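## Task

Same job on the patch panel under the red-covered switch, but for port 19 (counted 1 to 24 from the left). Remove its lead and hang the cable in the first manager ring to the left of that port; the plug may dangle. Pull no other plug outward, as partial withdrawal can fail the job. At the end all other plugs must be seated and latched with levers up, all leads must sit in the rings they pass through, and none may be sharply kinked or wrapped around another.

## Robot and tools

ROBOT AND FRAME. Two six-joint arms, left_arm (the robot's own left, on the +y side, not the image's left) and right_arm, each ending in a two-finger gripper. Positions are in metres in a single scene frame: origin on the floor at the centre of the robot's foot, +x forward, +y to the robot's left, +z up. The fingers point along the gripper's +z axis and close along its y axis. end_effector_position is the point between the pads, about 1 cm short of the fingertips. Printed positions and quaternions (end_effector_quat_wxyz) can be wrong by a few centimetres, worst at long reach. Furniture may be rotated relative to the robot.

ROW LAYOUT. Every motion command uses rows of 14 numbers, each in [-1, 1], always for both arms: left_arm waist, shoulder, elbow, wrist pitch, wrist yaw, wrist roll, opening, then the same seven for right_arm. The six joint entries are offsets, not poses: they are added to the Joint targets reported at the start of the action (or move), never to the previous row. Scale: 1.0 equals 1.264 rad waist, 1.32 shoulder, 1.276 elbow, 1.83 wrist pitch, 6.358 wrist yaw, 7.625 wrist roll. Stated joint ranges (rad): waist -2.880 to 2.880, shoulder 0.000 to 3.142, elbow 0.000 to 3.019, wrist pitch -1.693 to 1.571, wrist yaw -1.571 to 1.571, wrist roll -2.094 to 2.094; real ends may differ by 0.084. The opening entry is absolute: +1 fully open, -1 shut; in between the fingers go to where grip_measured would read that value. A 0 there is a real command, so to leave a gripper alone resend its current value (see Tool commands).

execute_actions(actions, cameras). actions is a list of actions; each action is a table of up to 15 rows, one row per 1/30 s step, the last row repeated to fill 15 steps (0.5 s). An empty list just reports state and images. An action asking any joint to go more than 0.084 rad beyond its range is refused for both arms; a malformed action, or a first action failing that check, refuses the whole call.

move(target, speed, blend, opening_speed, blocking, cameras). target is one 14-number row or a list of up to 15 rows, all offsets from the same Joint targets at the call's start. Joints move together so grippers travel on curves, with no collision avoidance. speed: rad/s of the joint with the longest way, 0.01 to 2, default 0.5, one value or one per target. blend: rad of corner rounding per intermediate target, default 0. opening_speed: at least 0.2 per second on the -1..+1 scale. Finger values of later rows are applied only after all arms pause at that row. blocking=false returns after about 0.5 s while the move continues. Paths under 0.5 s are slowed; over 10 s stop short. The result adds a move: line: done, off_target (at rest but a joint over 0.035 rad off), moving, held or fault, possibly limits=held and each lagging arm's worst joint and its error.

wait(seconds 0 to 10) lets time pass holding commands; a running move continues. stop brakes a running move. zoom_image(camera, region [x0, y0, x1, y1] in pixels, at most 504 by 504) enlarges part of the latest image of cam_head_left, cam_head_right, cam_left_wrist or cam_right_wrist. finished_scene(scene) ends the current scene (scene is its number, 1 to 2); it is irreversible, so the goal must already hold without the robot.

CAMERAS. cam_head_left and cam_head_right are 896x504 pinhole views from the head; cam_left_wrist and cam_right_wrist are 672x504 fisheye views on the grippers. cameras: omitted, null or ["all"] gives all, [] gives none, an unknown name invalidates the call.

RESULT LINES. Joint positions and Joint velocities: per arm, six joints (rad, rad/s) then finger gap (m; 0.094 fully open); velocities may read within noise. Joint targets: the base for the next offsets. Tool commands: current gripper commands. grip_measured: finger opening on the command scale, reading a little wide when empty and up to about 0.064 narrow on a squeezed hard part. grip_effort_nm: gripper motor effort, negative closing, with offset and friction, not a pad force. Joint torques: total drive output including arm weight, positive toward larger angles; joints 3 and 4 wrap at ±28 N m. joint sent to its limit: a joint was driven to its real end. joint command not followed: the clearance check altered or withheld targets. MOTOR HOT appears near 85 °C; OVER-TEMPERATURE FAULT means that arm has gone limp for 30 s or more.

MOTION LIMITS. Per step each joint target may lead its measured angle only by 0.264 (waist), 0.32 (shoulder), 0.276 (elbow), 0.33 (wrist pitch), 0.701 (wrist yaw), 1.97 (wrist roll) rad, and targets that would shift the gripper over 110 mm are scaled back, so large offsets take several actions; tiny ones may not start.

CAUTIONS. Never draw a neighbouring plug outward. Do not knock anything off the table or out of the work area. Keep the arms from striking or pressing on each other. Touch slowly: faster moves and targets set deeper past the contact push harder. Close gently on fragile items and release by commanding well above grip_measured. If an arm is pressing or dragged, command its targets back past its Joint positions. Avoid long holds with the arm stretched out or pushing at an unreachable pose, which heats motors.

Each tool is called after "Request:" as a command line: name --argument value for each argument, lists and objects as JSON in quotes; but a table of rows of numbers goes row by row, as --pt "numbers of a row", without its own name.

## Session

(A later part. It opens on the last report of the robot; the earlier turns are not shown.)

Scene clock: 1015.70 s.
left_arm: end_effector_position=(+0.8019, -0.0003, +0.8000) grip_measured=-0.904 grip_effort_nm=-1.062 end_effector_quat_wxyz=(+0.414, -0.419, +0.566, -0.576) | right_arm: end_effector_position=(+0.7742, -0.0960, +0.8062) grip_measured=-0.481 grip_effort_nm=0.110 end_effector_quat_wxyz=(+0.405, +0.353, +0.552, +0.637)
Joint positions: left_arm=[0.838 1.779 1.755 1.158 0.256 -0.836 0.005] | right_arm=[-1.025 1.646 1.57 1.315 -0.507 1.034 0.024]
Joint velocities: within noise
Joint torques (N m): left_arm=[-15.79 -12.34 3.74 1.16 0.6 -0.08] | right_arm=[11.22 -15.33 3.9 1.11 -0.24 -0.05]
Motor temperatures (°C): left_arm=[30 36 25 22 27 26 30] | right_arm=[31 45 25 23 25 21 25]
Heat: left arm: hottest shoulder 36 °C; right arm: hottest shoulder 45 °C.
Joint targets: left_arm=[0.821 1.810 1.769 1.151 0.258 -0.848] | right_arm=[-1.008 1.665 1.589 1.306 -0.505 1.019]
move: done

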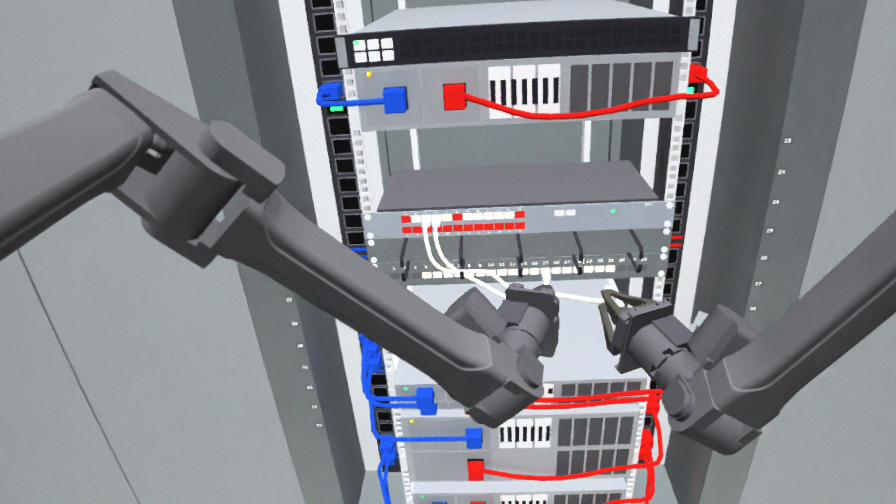

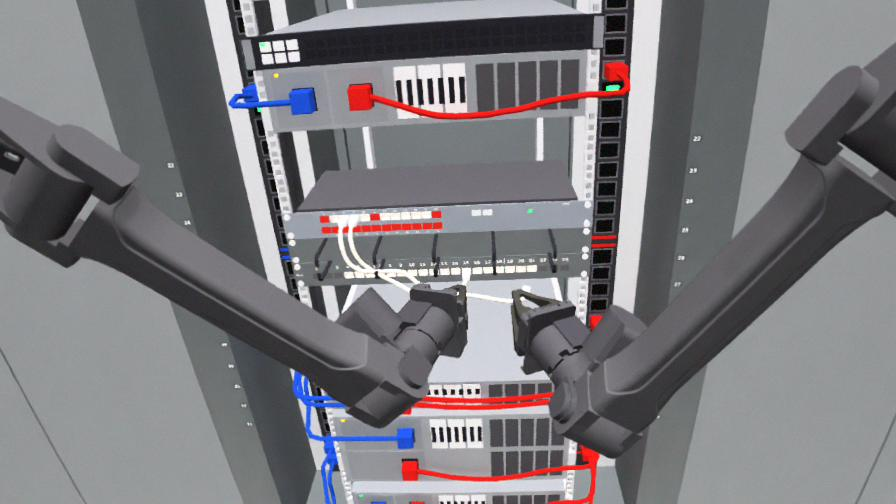

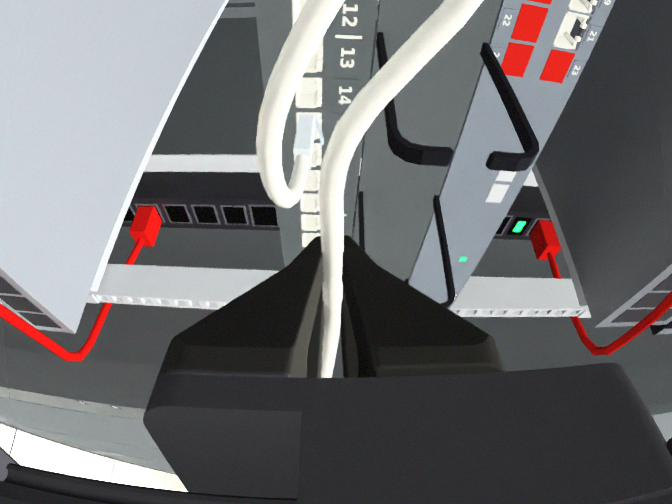

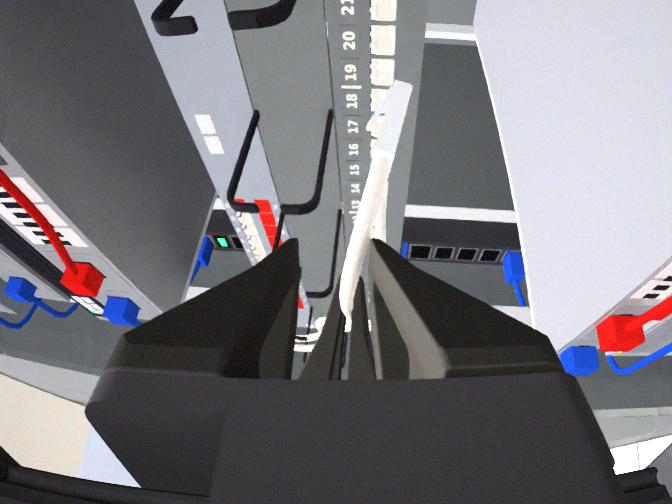

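Request:
move --pt "0 0 0 0 0 0 -1 0 0.02 0 0 0 0 -0.48" --pt "0 0 0 0 0 0 -1 0.0261 0.0265 0.0556 -0.0372 0.0019 -0.0049 -0.48" --speed 0.15 --blend '[0.01,0]'

Request:
zoom_image --camera "cam_right_wrist" --region '[200, 60, 470, 380]'

Request:
zoom_image --camera "cam_head_right" --region '[400, 240, 600, 360]'

Scene clock: 1033.27 s.
left_arm: end_effector_position=(+0.8019, -0.0003, +0.8000) grip_measured=-0.904 grip_effort_nm=-1.062 end_effector_quat_wxyz=(+0.414, -0.419, +0.566, -0.576) | right_arm: end_effector_position=(+0.7872, -0.0740, +0.7999) grip_measured=-0.481 grip_effort_nm=0.105 end_effector_quat_wxyz=(+0.399, +0.355, +0.557, +0.636)
Joint positions: left_arm=[0.838 1.779 1.755 1.158 0.256 -0.836 0.005] | right_arm=[-0.994 1.683 1.641 1.247 -0.495 0.997 0.024]
Joint velocities: within noise
Joint torques (N m): left_arm=[-15.97 -12.1 3.78 1.14 0.6 -0.07] | right_arm=[12.04 -15.15 4.12 1.05 -0.29 -0.05]
Motor temperatures (°C): left_arm=[30 36 25 22 27 26 30] | right_arm=[31 43 26 23 25 21 24]
Heat: left arm: hottest shoulder 36 °C; right arm: hottest shoulder 43 °C.
Joint targets: left_arm=[0.821 1.810 1.769 1.151 0.258 -0.848] | right_arm=[-0.975 1.700 1.660 1.237 -0.493 0.982]
move: done

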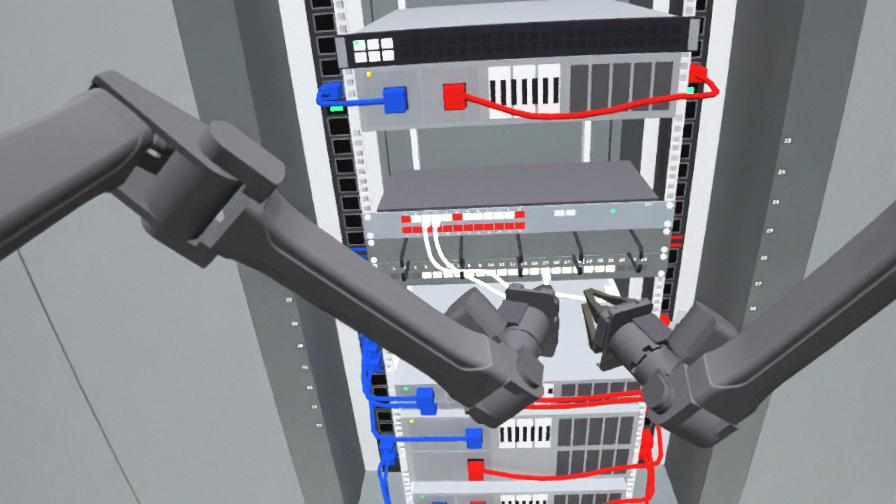

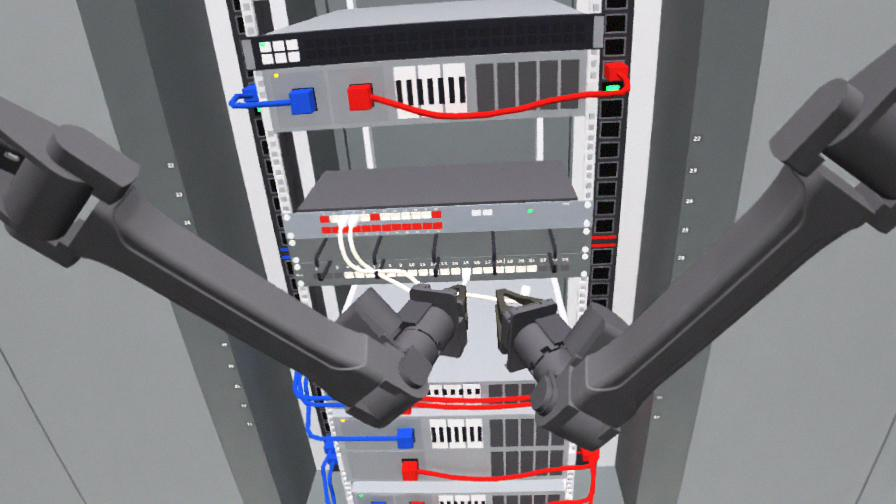

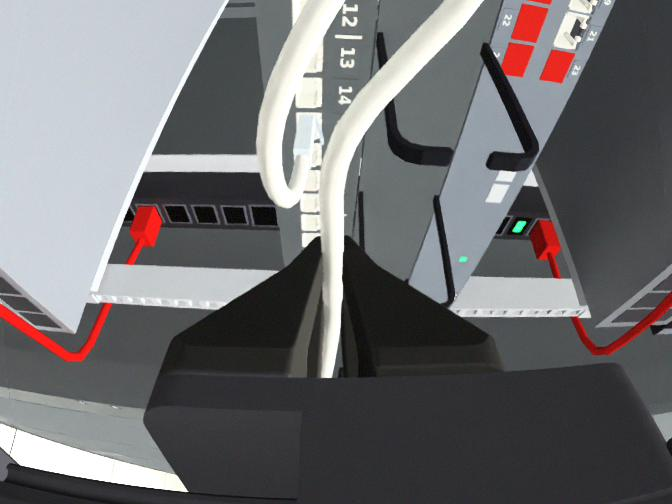

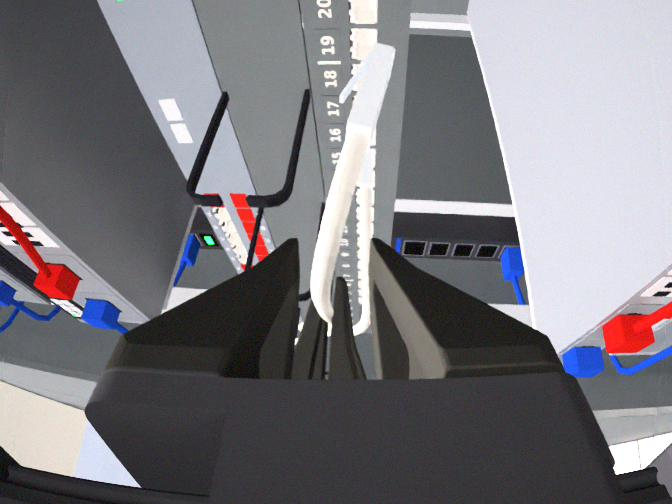

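Scaled by 1.575 from the camera's 672x504 image, which has a finer 960x720 frame.

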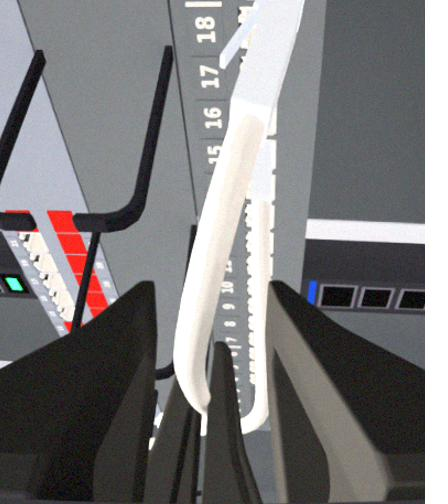

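Scaled by 2.520 from the camera's 896x504 image, which has a finer 1280x720 frame.

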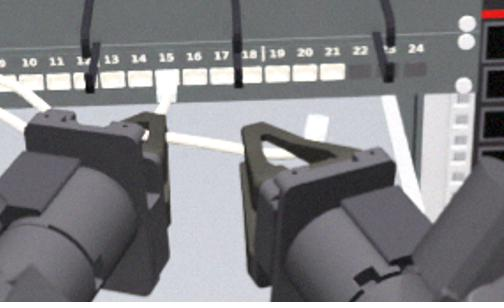

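Request:
move --target '[0,0,0,0,0,0,-1,0.002,0,0.0102,0,0,0,-0.48]' --speed 0.1 --cameras '[]'

Request:
move --target '[0,0,0,0,0,0,-1,0,0,0,0,0,0,-1]' --speed 0.1 --opening_speed 0.25

Request:
zoom_image --camera "cam_right_wrist" --region '[200, 60, 470, 380]'

Request:
zoom_image --camera "cam_head_right" --region '[400, 240, 600, 360]'

Scene clock: 1048.93 s.
left_arm: end_effector_position=(+0.8019, -0.0003, +0.8000) grip_measured=-0.904 grip_effort_nm=-1.057 end_effector_quat_wxyz=(+0.414, -0.419, +0.566, -0.576) | right_arm: end_effector_position=(+0.7912, -0.0758, +0.8023) grip_measured=-0.481 grip_effort_nm=0.105 end_effector_quat_wxyz=(+0.404, +0.353, +0.555, +0.636)
Joint positions: left_arm=[0.838 1.779 1.755 1.158 0.256 -0.836 0.005] | right_arm=[-0.994 1.683 1.651 1.247 -0.495 0.996 0.024]
Joint velocities: within noise
Joint torques (N m): left_arm=[-16.09 -12.1 3.77 1.17 0.6 -0.07] | right_arm=[12.16 -15.56 4.41 1.09 -0.25 -0.06]
Motor temperatures (°C): left_arm=[30 36 25 22 27 26 31] | right_arm=[31 42 26 23 25 21 24]
Heat: left arm: hottest shoulder 36 °C; right arm: hottest shoulder 42 °C.
Joint targets: left_arm=[0.821 1.810 1.769 1.151 0.258 -0.848] | right_arm=[-0.973 1.700 1.673 1.238 -0.493 0.982]
move: done
No camera images: "cameras" was empty.

Scene clock: 1051.23 s.
left_arm: end_effector_position=(+0.8019, -0.0003, +0.8000) grip_measured=-0.904 grip_effort_nm=-1.062 end_effector_quat_wxyz=(+0.414, -0.419, +0.566, -0.576) | right_arm: end_effector_position=(+0.7912, -0.0756, +0.8024) grip_measured=-0.898 grip_effort_nm=-0.994 end_effector_quat_wxyz=(+0.404, +0.353, +0.555, +0.636)
Joint positions: left_arm=[0.838 1.779 1.755 1.158 0.256 -0.836 0.005] | right_arm=[-0.993 1.683 1.651 1.247 -0.495 0.996 0.005]
Joint velocities: within noise
Joint torques (N m): left_arm=[-15.91 -12.16 3.77 1.11 0.59 -0.06] | right_arm=[12.22 -15.33 4.53 1.11 -0.27 -0.05]
Motor temperatures (°C): left_arm=[30 36 25 22 27 26 31] | right_arm=[31 41 26 23 25 21 24]
Heat: left arm: hottest shoulder 36 °C; right arm: hottest shoulder 41 °C.
Joint targets: left_arm=[0.821 1.810 1.769 1.151 0.258 -0.848] | right_arm=[-0.972 1.700 1.673 1.238 -0.493 0.982]
move: done

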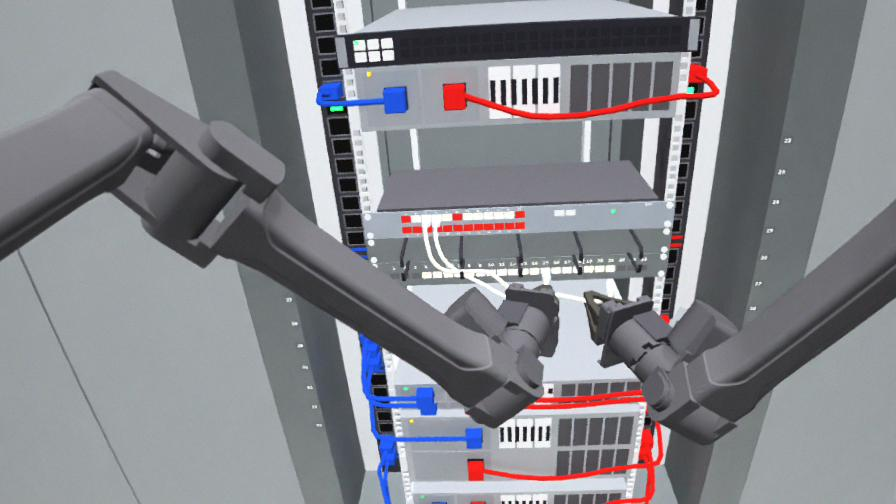

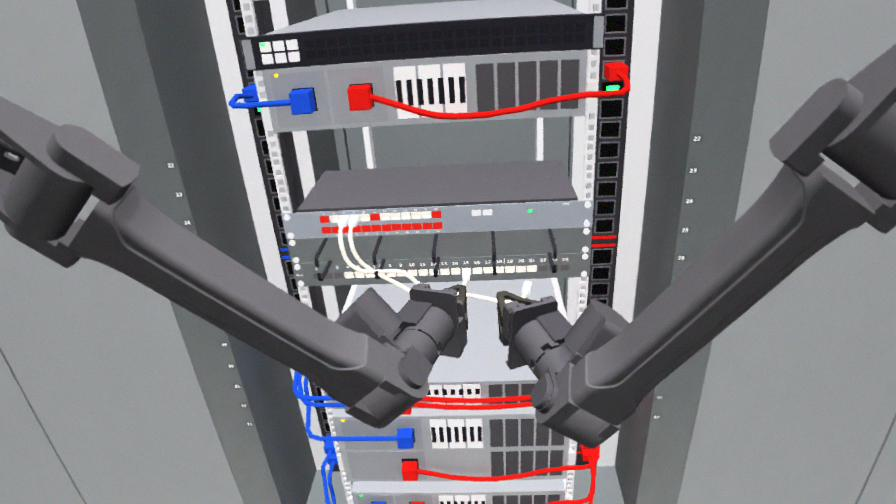

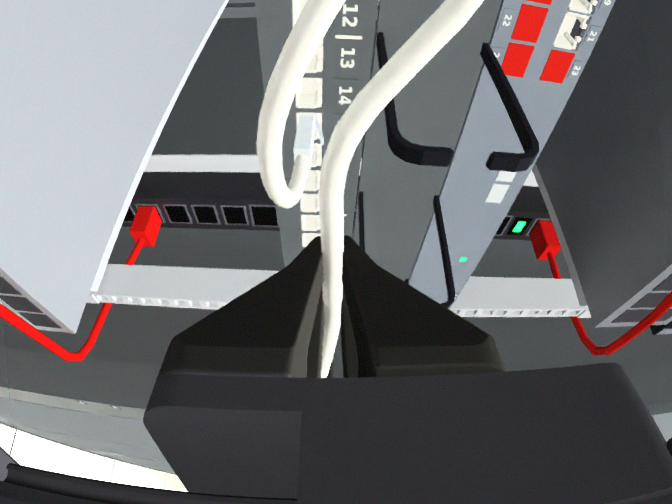

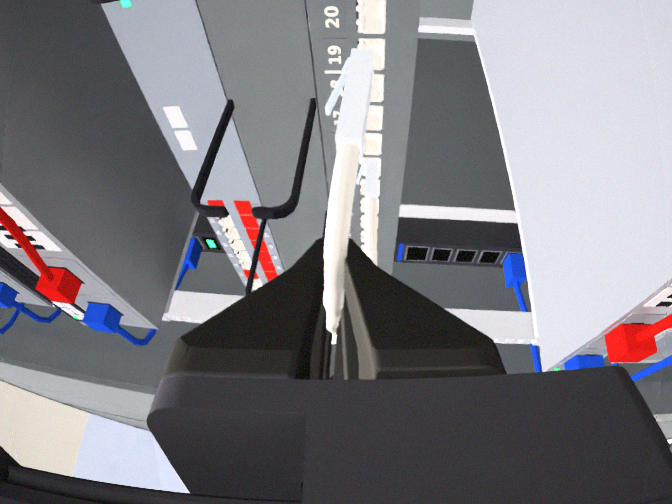

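Scaled by 1.575 from the camera's 672x504 image, which has a finer 960x720 frame.

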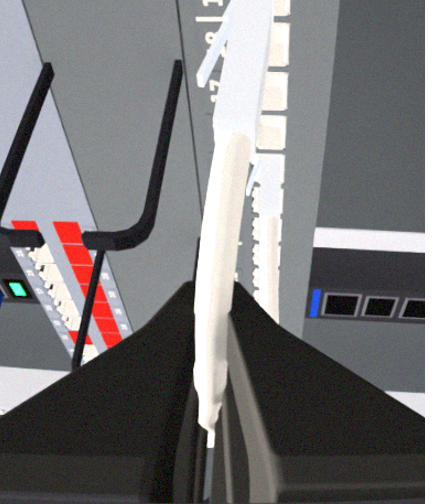

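Scaled by 2.520 from the camera's 896x504 image, which has a finer 1280x720 frame.

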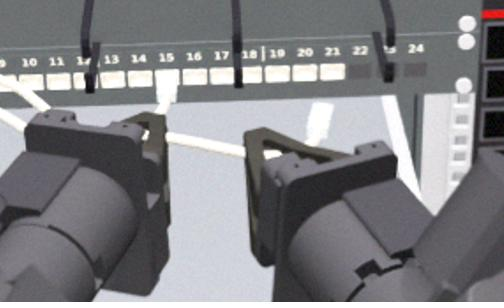

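Request:
move --pt "0 0 0 0 0 0 -0.5 0 0 0 0 0 0 -1" --pt "0.0079 -0.0492 -0.1983 0.1208 0 0 -0.5 0 0 0 0 0 0 -1" --speed 0.25 --opening_speed 0.4

Request:
zoom_image --camera "cam_head_right" --region '[290, 190, 610, 370]'

Request:
zoom_image --camera "cam_head_left" --region '[380, 190, 700, 370]'

Scene clock: 1069.70 s.
left_arm: end_effector_position=(+0.7230, -0.0028, +0.7995) grip_measured=-0.502 grip_effort_nm=0.051 end_effector_quat_wxyz=(+0.410, -0.420, +0.569, -0.576) | right_arm: end_effector_position=(+0.7913, -0.0742, +0.8036) grip_measured=-0.899 grip_effort_nm=-0.994 end_effector_quat_wxyz=(+0.403, +0.354, +0.554, +0.637)
Joint positions: left_arm=[0.838 1.757 1.524 1.36 0.256 -0.836 0.023] | right_arm=[-0.99 1.683 1.651 1.247 -0.495 0.995 0.005]
Joint velocities: within noise
Joint torques (N m): left_arm=[-14.56 -13.63 0.87 1.95 0.58 -0.08] | right_arm=[11.99 -15.33 4.46 1.1 -0.28 -0.04]
Motor temperatures (°C): left_arm=[30 36 25 22 27 26 31] | right_arm=[31 40 27 23 25 21 25]
Heat: left arm: hottest shoulder 36 °C; right arm: hottest shoulder 40 °C.
Joint targets: left_arm=[0.831 1.746 1.516 1.372 0.258 -0.848] | right_arm=[-0.972 1.700 1.673 1.238 -0.493 0.982]
move: done

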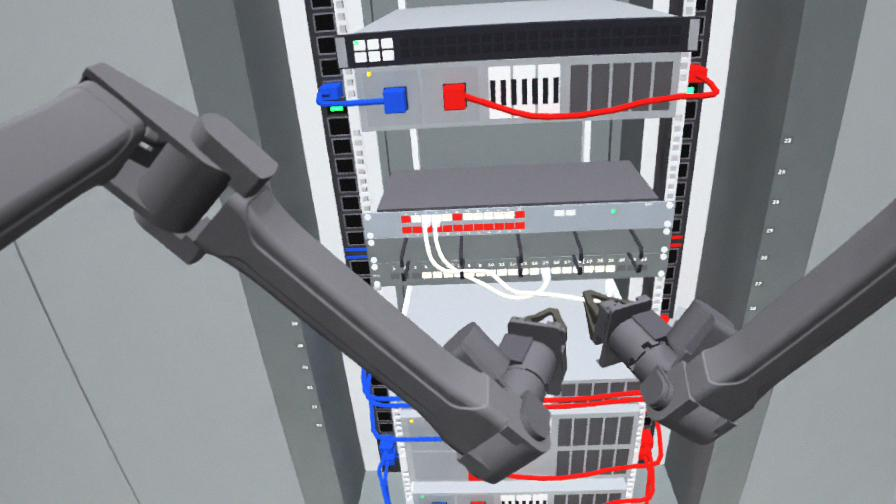

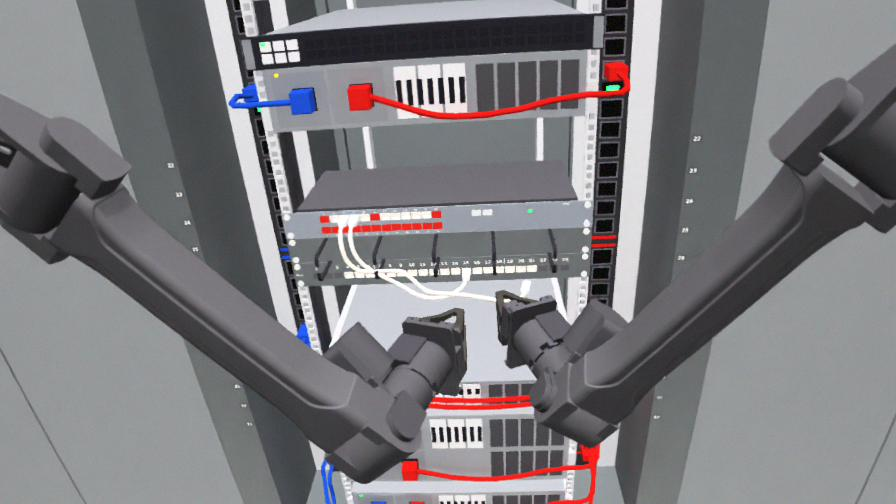

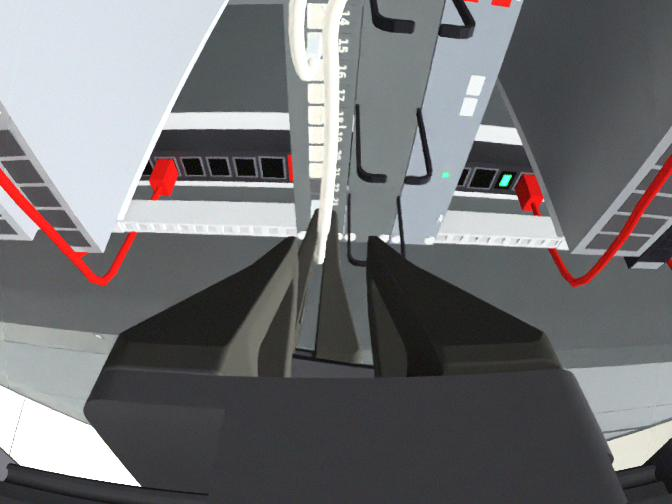

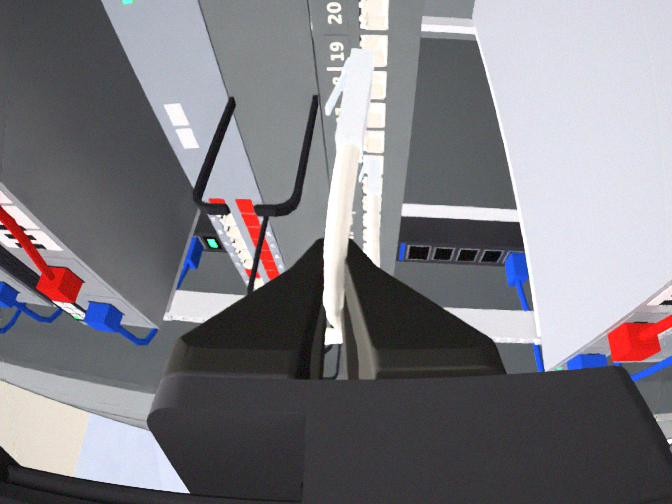

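Scaled by 1.575 from the camera's 896x504 image, which has a finer 1280x720 frame.

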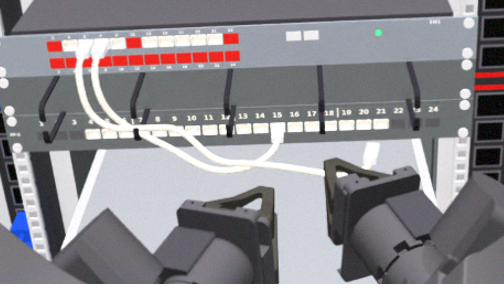

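Scaled by 1.575 from the camera's 896x504 image, which has a finer 1280x720 frame.

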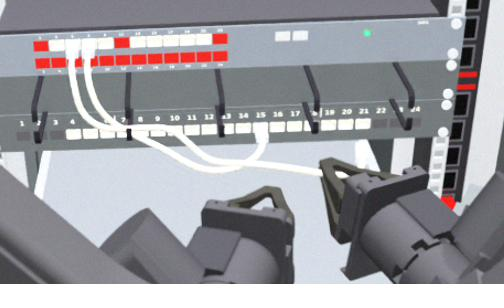

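Request:
move --target '[-0.0815,-0.3492,-0.3433,-0.1552,0.0233,0.232,-0.6,0,0,0,0,0,0,-1]' --speed 0.7 --cameras '["cam_left_wrist","cam_head_right"]'

Scene clock: 1108.77 s.
left_arm: end_effector_position=(+0.6883, +0.0317, +0.9473) grip_measured=-0.598 grip_effort_nm=-0.110 end_effector_quat_wxyz=(+0.680, +0.208, +0.672, -0.208) | right_arm: end_effector_position=(+0.7913, -0.0742, +0.8036) grip_measured=-0.899 grip_effort_nm=-1.004 end_effector_quat_wxyz=(+0.403, +0.354, +0.554, +0.637)
Joint positions: left_arm=[0.744 1.294 1.085 1.096 0.404 0.908 0.019] | right_arm=[-0.99 1.683 1.651 1.247 -0.495 0.995 0.005]
Joint velocities: within noise
Joint torques (N m): left_arm=[-11.46 -11.87 0.92 0.84 0.68 0.05] | right_arm=[11.99 -15.68 4.45 1.13 -0.27 -0.04]
Motor temperatures (°C): left_arm=[30 35 25 22 28 26 29] | right_arm=[32 40 27 23 25 21 26]
Heat: left arm: hottest shoulder 35 °C; right arm: hottest shoulder 40 °C.
Joint targets: left_arm=[0.728 1.284 1.078 1.088 0.407 0.921] | right_arm=[-0.972 1.700 1.673 1.238 -0.493 0.982]
move: done
Images, in order (width x height): cam_head_right 896x504, cam_left_wrist 672x504.

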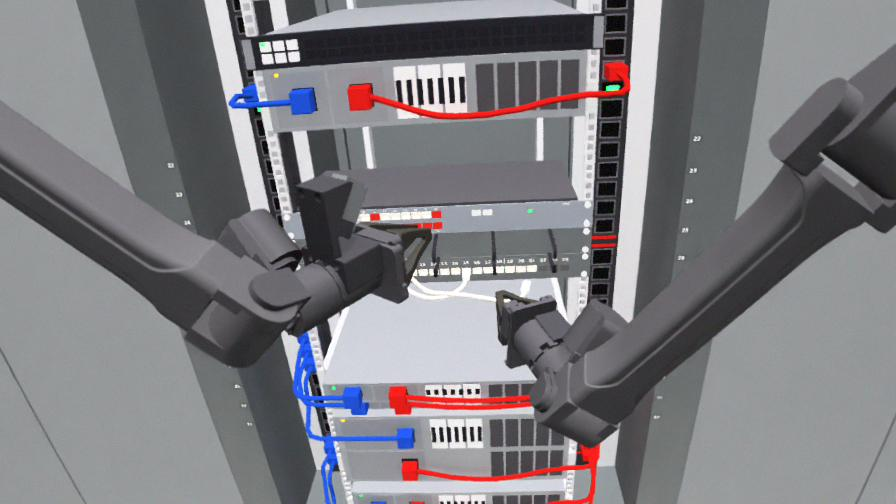

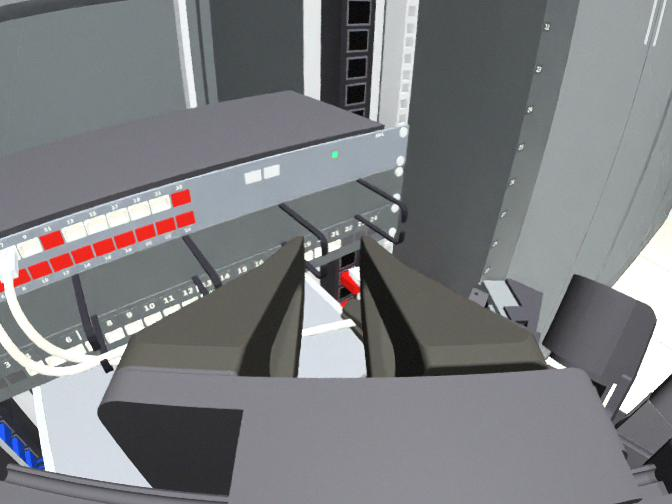

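Request:
move --target '[-0.0198,-0.0659,-0.0525,-0.1066,-0.0363,0.0085,-0.6,0,0,0,0,0,0,-1]' --speed 0.5 --cameras '["cam_left_wrist","cam_head_right"]'

Scene clock: 1177.70 s.
left_arm: end_effector_position=(+0.6718, +0.0421, +0.9238) grip_measured=-0.598 grip_effort_nm=-0.110 end_effector_quat_wxyz=(+0.585, +0.236, +0.754, -0.183) | right_arm: end_effector_position=(+0.7913, -0.0742, +0.8036) grip_measured=-0.899 grip_effort_nm=-0.999 end_effector_quat_wxyz=(+0.403, +0.354, +0.554, +0.637)
Joint positions: left_arm=[0.719 1.206 1.018 0.901 0.181 0.973 0.019] | right_arm=[-0.99 1.683 1.651 1.247 -0.495 0.995 0.005]
Joint velocities: within noise
Joint torques (N m): left_arm=[-10.7 -11.22 1.03 0.73 0.42 0.04] | right_arm=[11.87 -15.56 4.48 1.13 -0.28 -0.05]
Motor temperatures (°C): left_arm=[29 34 24 22 28 26 28] | right_arm=[32 39 27 23 25 22 27]
Heat: left arm: hottest shoulder 34 °C; right arm: hottest shoulder 39 °C.
Joint targets: left_arm=[0.703 1.198 1.011 0.893 0.175 0.986] | right_arm=[-0.972 1.700 1.673 1.238 -0.493 0.982]
move: done
Images, in order (width x height): cam_head_right 896x504, cam_left_wrist 672x504.

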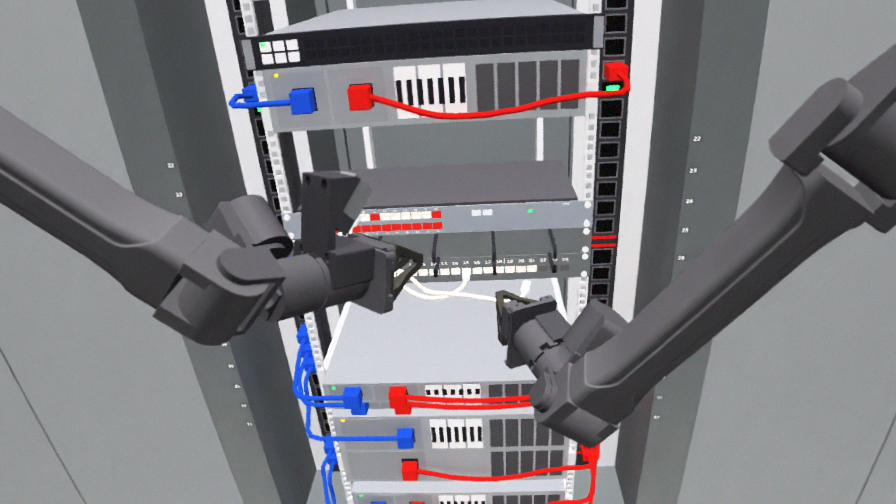

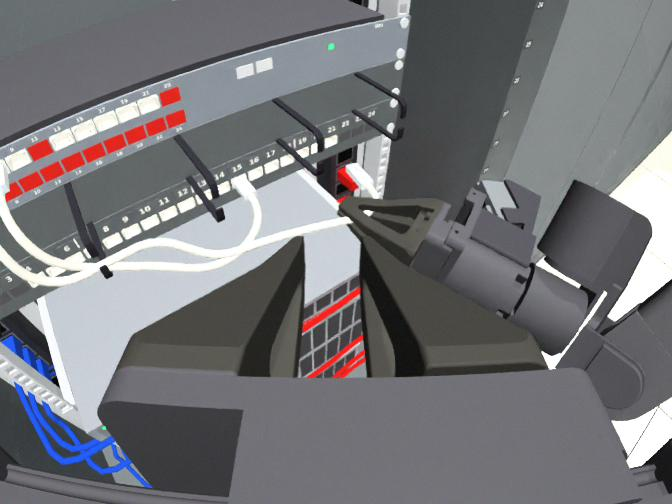

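Request:
zoom_image --camera "cam_left_wrist" --region '[200, 70, 460, 260]'

Scaled by 1.938 from the camera's 672x504 image, which has a finer 960x720 frame.

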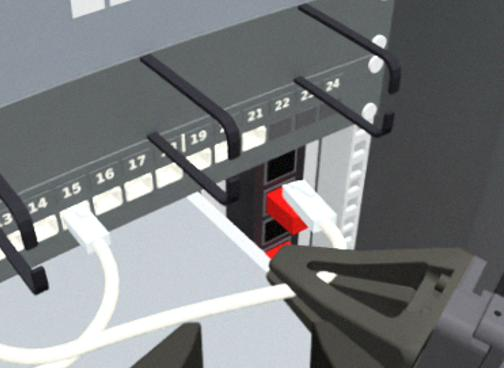

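Request:
move --target '[0,0,0,0,0,0,-0.6,0.0629,-0.1201,-0.1219,-0.067,0.0364,-0.0031,-1]' --speed 0.25

Request:
zoom_image --camera "cam_left_wrist" --region '[200, 70, 460, 260]'

Request:
zoom_image --camera "cam_head_left" --region '[380, 190, 700, 370]'

Scene clock: 1286.57 s.
left_arm: end_effector_position=(+0.6717, +0.0419, +0.9238) grip_measured=-0.598 grip_effort_nm=-0.110 end_effector_quat_wxyz=(+0.585, +0.237, +0.754, -0.183) | right_arm: end_effector_position=(+0.7964, -0.0763, +0.8232) grip_measured=-0.899 grip_effort_nm=-0.994 end_effector_quat_wxyz=(+0.369, +0.450, +0.571, +0.579)
Joint positions: left_arm=[0.719 1.206 1.018 0.9 0.18 0.974 0.019] | right_arm=[-0.911 1.564 1.525 1.123 -0.264 0.972 0.005]
Joint velocities: within noise
Joint torques (N m): left_arm=[-10.81 -11.28 0.98 0.83 0.45 0.03] | right_arm=[11.87 -17.85 1.89 1.03 -0.31 -0.05]
Motor temperatures (°C): left_arm=[29 35 24 22 27 26 28] | right_arm=[32 39 27 23 25 22 27]
Heat: left arm: hottest shoulder 35 °C; right arm: hottest shoulder 39 °C.
Joint targets: left_arm=[0.703 1.198 1.011 0.893 0.176 0.986] | right_arm=[-0.893 1.542 1.518 1.115 -0.261 0.958]
move: done

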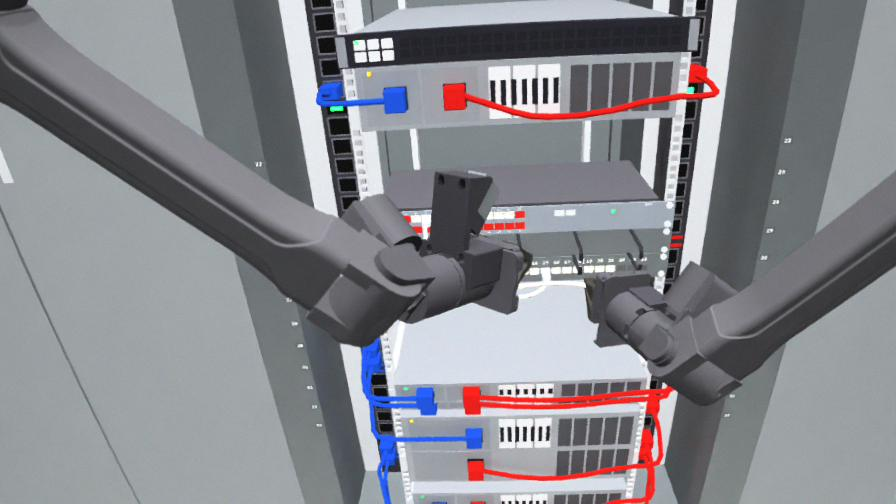

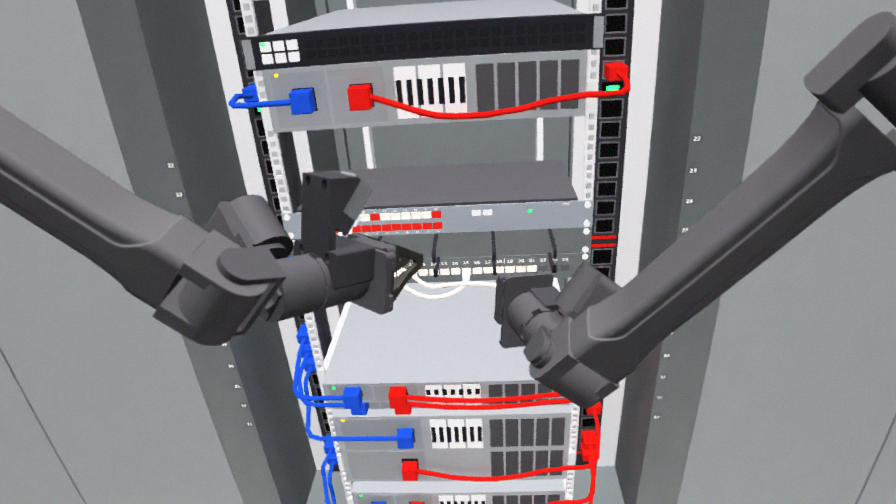

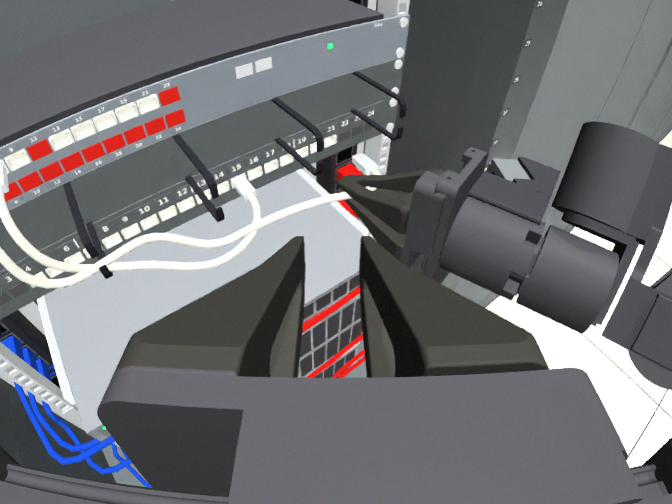

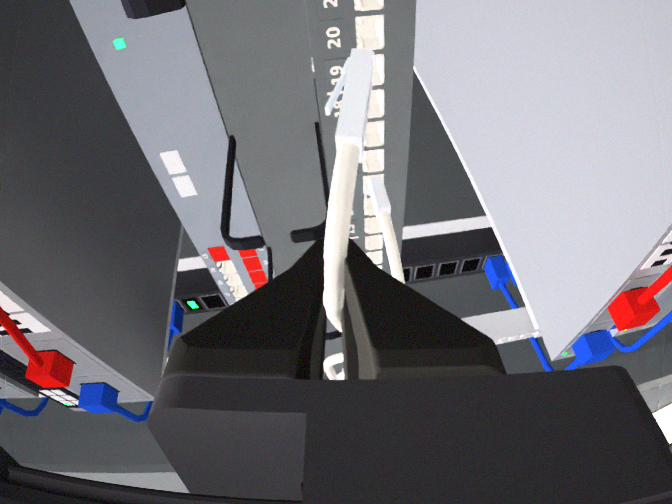

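Scaled by 1.938 from the camera's 672x504 image, which has a finer 960x720 frame.

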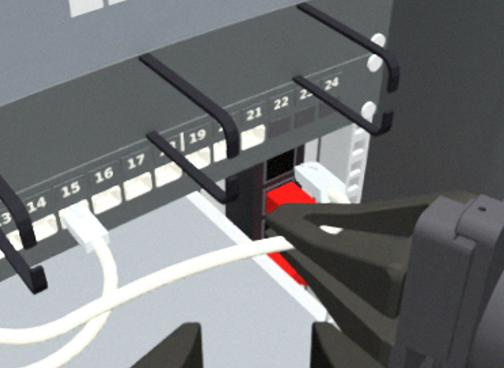

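Scaled by 1.575 from the camera's 896x504 image, which has a finer 1280x720 frame.

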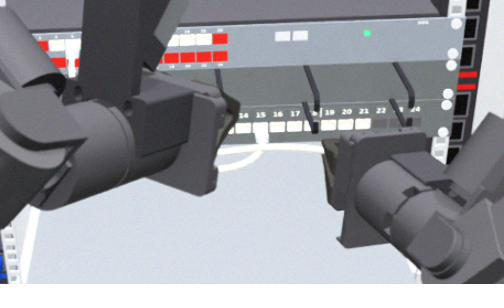

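Request:
move --target '[0,0,0,0,0,0,-0.6,0.0629,-0.1201,-0.1219,-0.067,0.0364,-0.0031,-1]' --speed 0.25

Request:
zoom_image --camera "cam_left_wrist" --region '[200, 70, 460, 260]'

Scene clock: 1295.03 s.
left_arm: end_effector_position=(+0.6717, +0.0419, +0.9238) grip_measured=-0.598 grip_effort_nm=-0.110 end_effector_quat_wxyz=(+0.585, +0.237, +0.754, -0.183) | right_arm: end_effector_position=(+0.7834, -0.0889, +0.8516) grip_measured=-0.899 grip_effort_nm=-0.989 end_effector_quat_wxyz=(+0.327, +0.528, +0.595, +0.511)
Joint positions: left_arm=[0.719 1.206 1.018 0.9 0.18 0.975 0.019] | right_arm=[-0.828 1.409 1.369 0.999 -0.035 0.948 0.005]
Joint velocities: within noise
Joint torques (N m): left_arm=[-10.81 -11.4 1.02 0.8 0.44 0.04] | right_arm=[10.87 -16.56 1.96 1.06 -0.2 -0.05]
Motor temperatures (°C): left_arm=[29 35 24 22 27 26 28] | right_arm=[32 39 27 23 25 22 27]
Heat: left arm: hottest shoulder 35 °C; right arm: hottest shoulder 39 °C.
Joint targets: left_arm=[0.703 1.198 1.011 0.893 0.176 0.986] | right_arm=[-0.813 1.383 1.362 0.992 -0.030 0.935]
move: done

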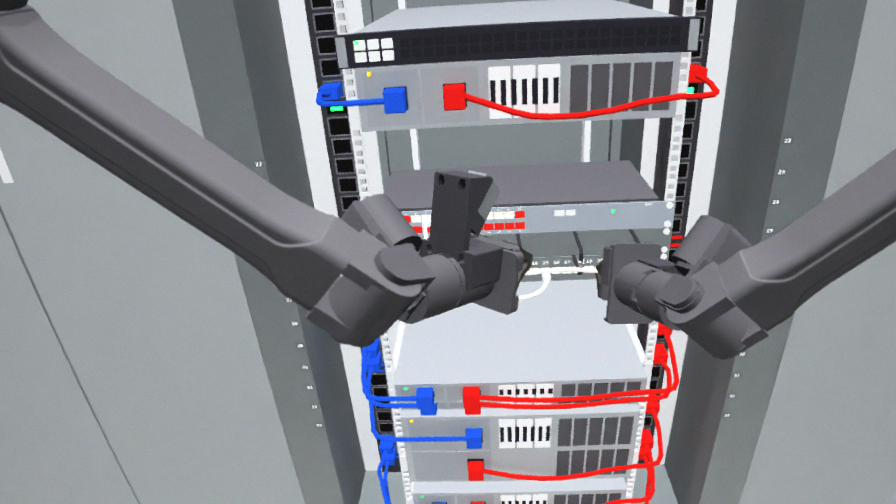

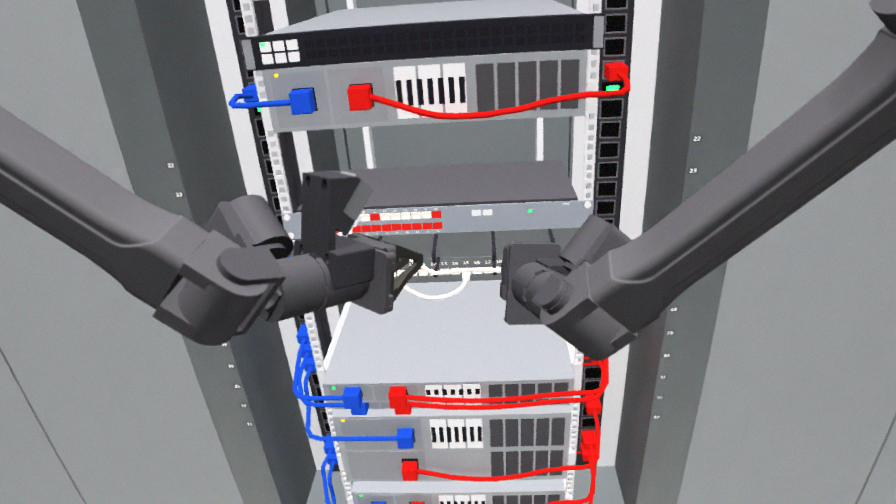

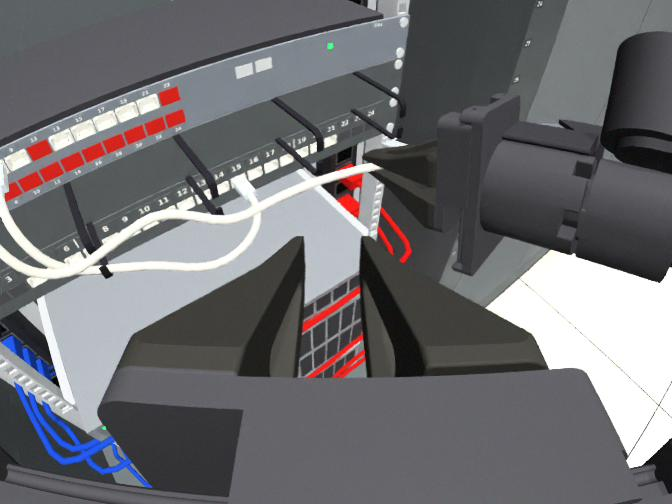

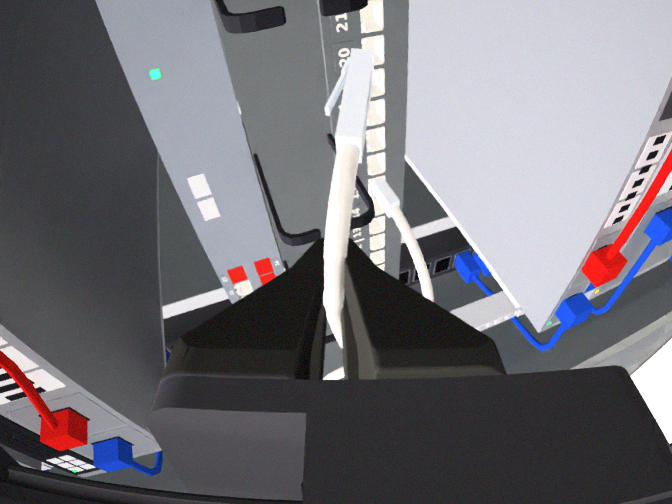

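Scaled by 1.938 from the camera's 672x504 image, which has a finer 960x720 frame.

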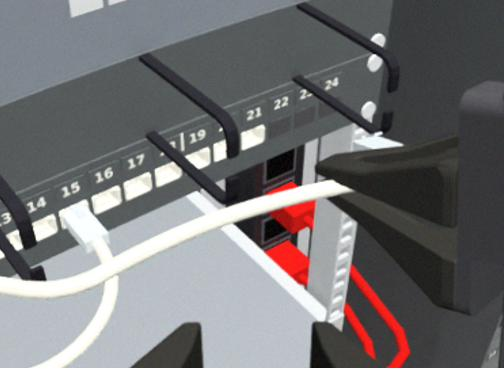

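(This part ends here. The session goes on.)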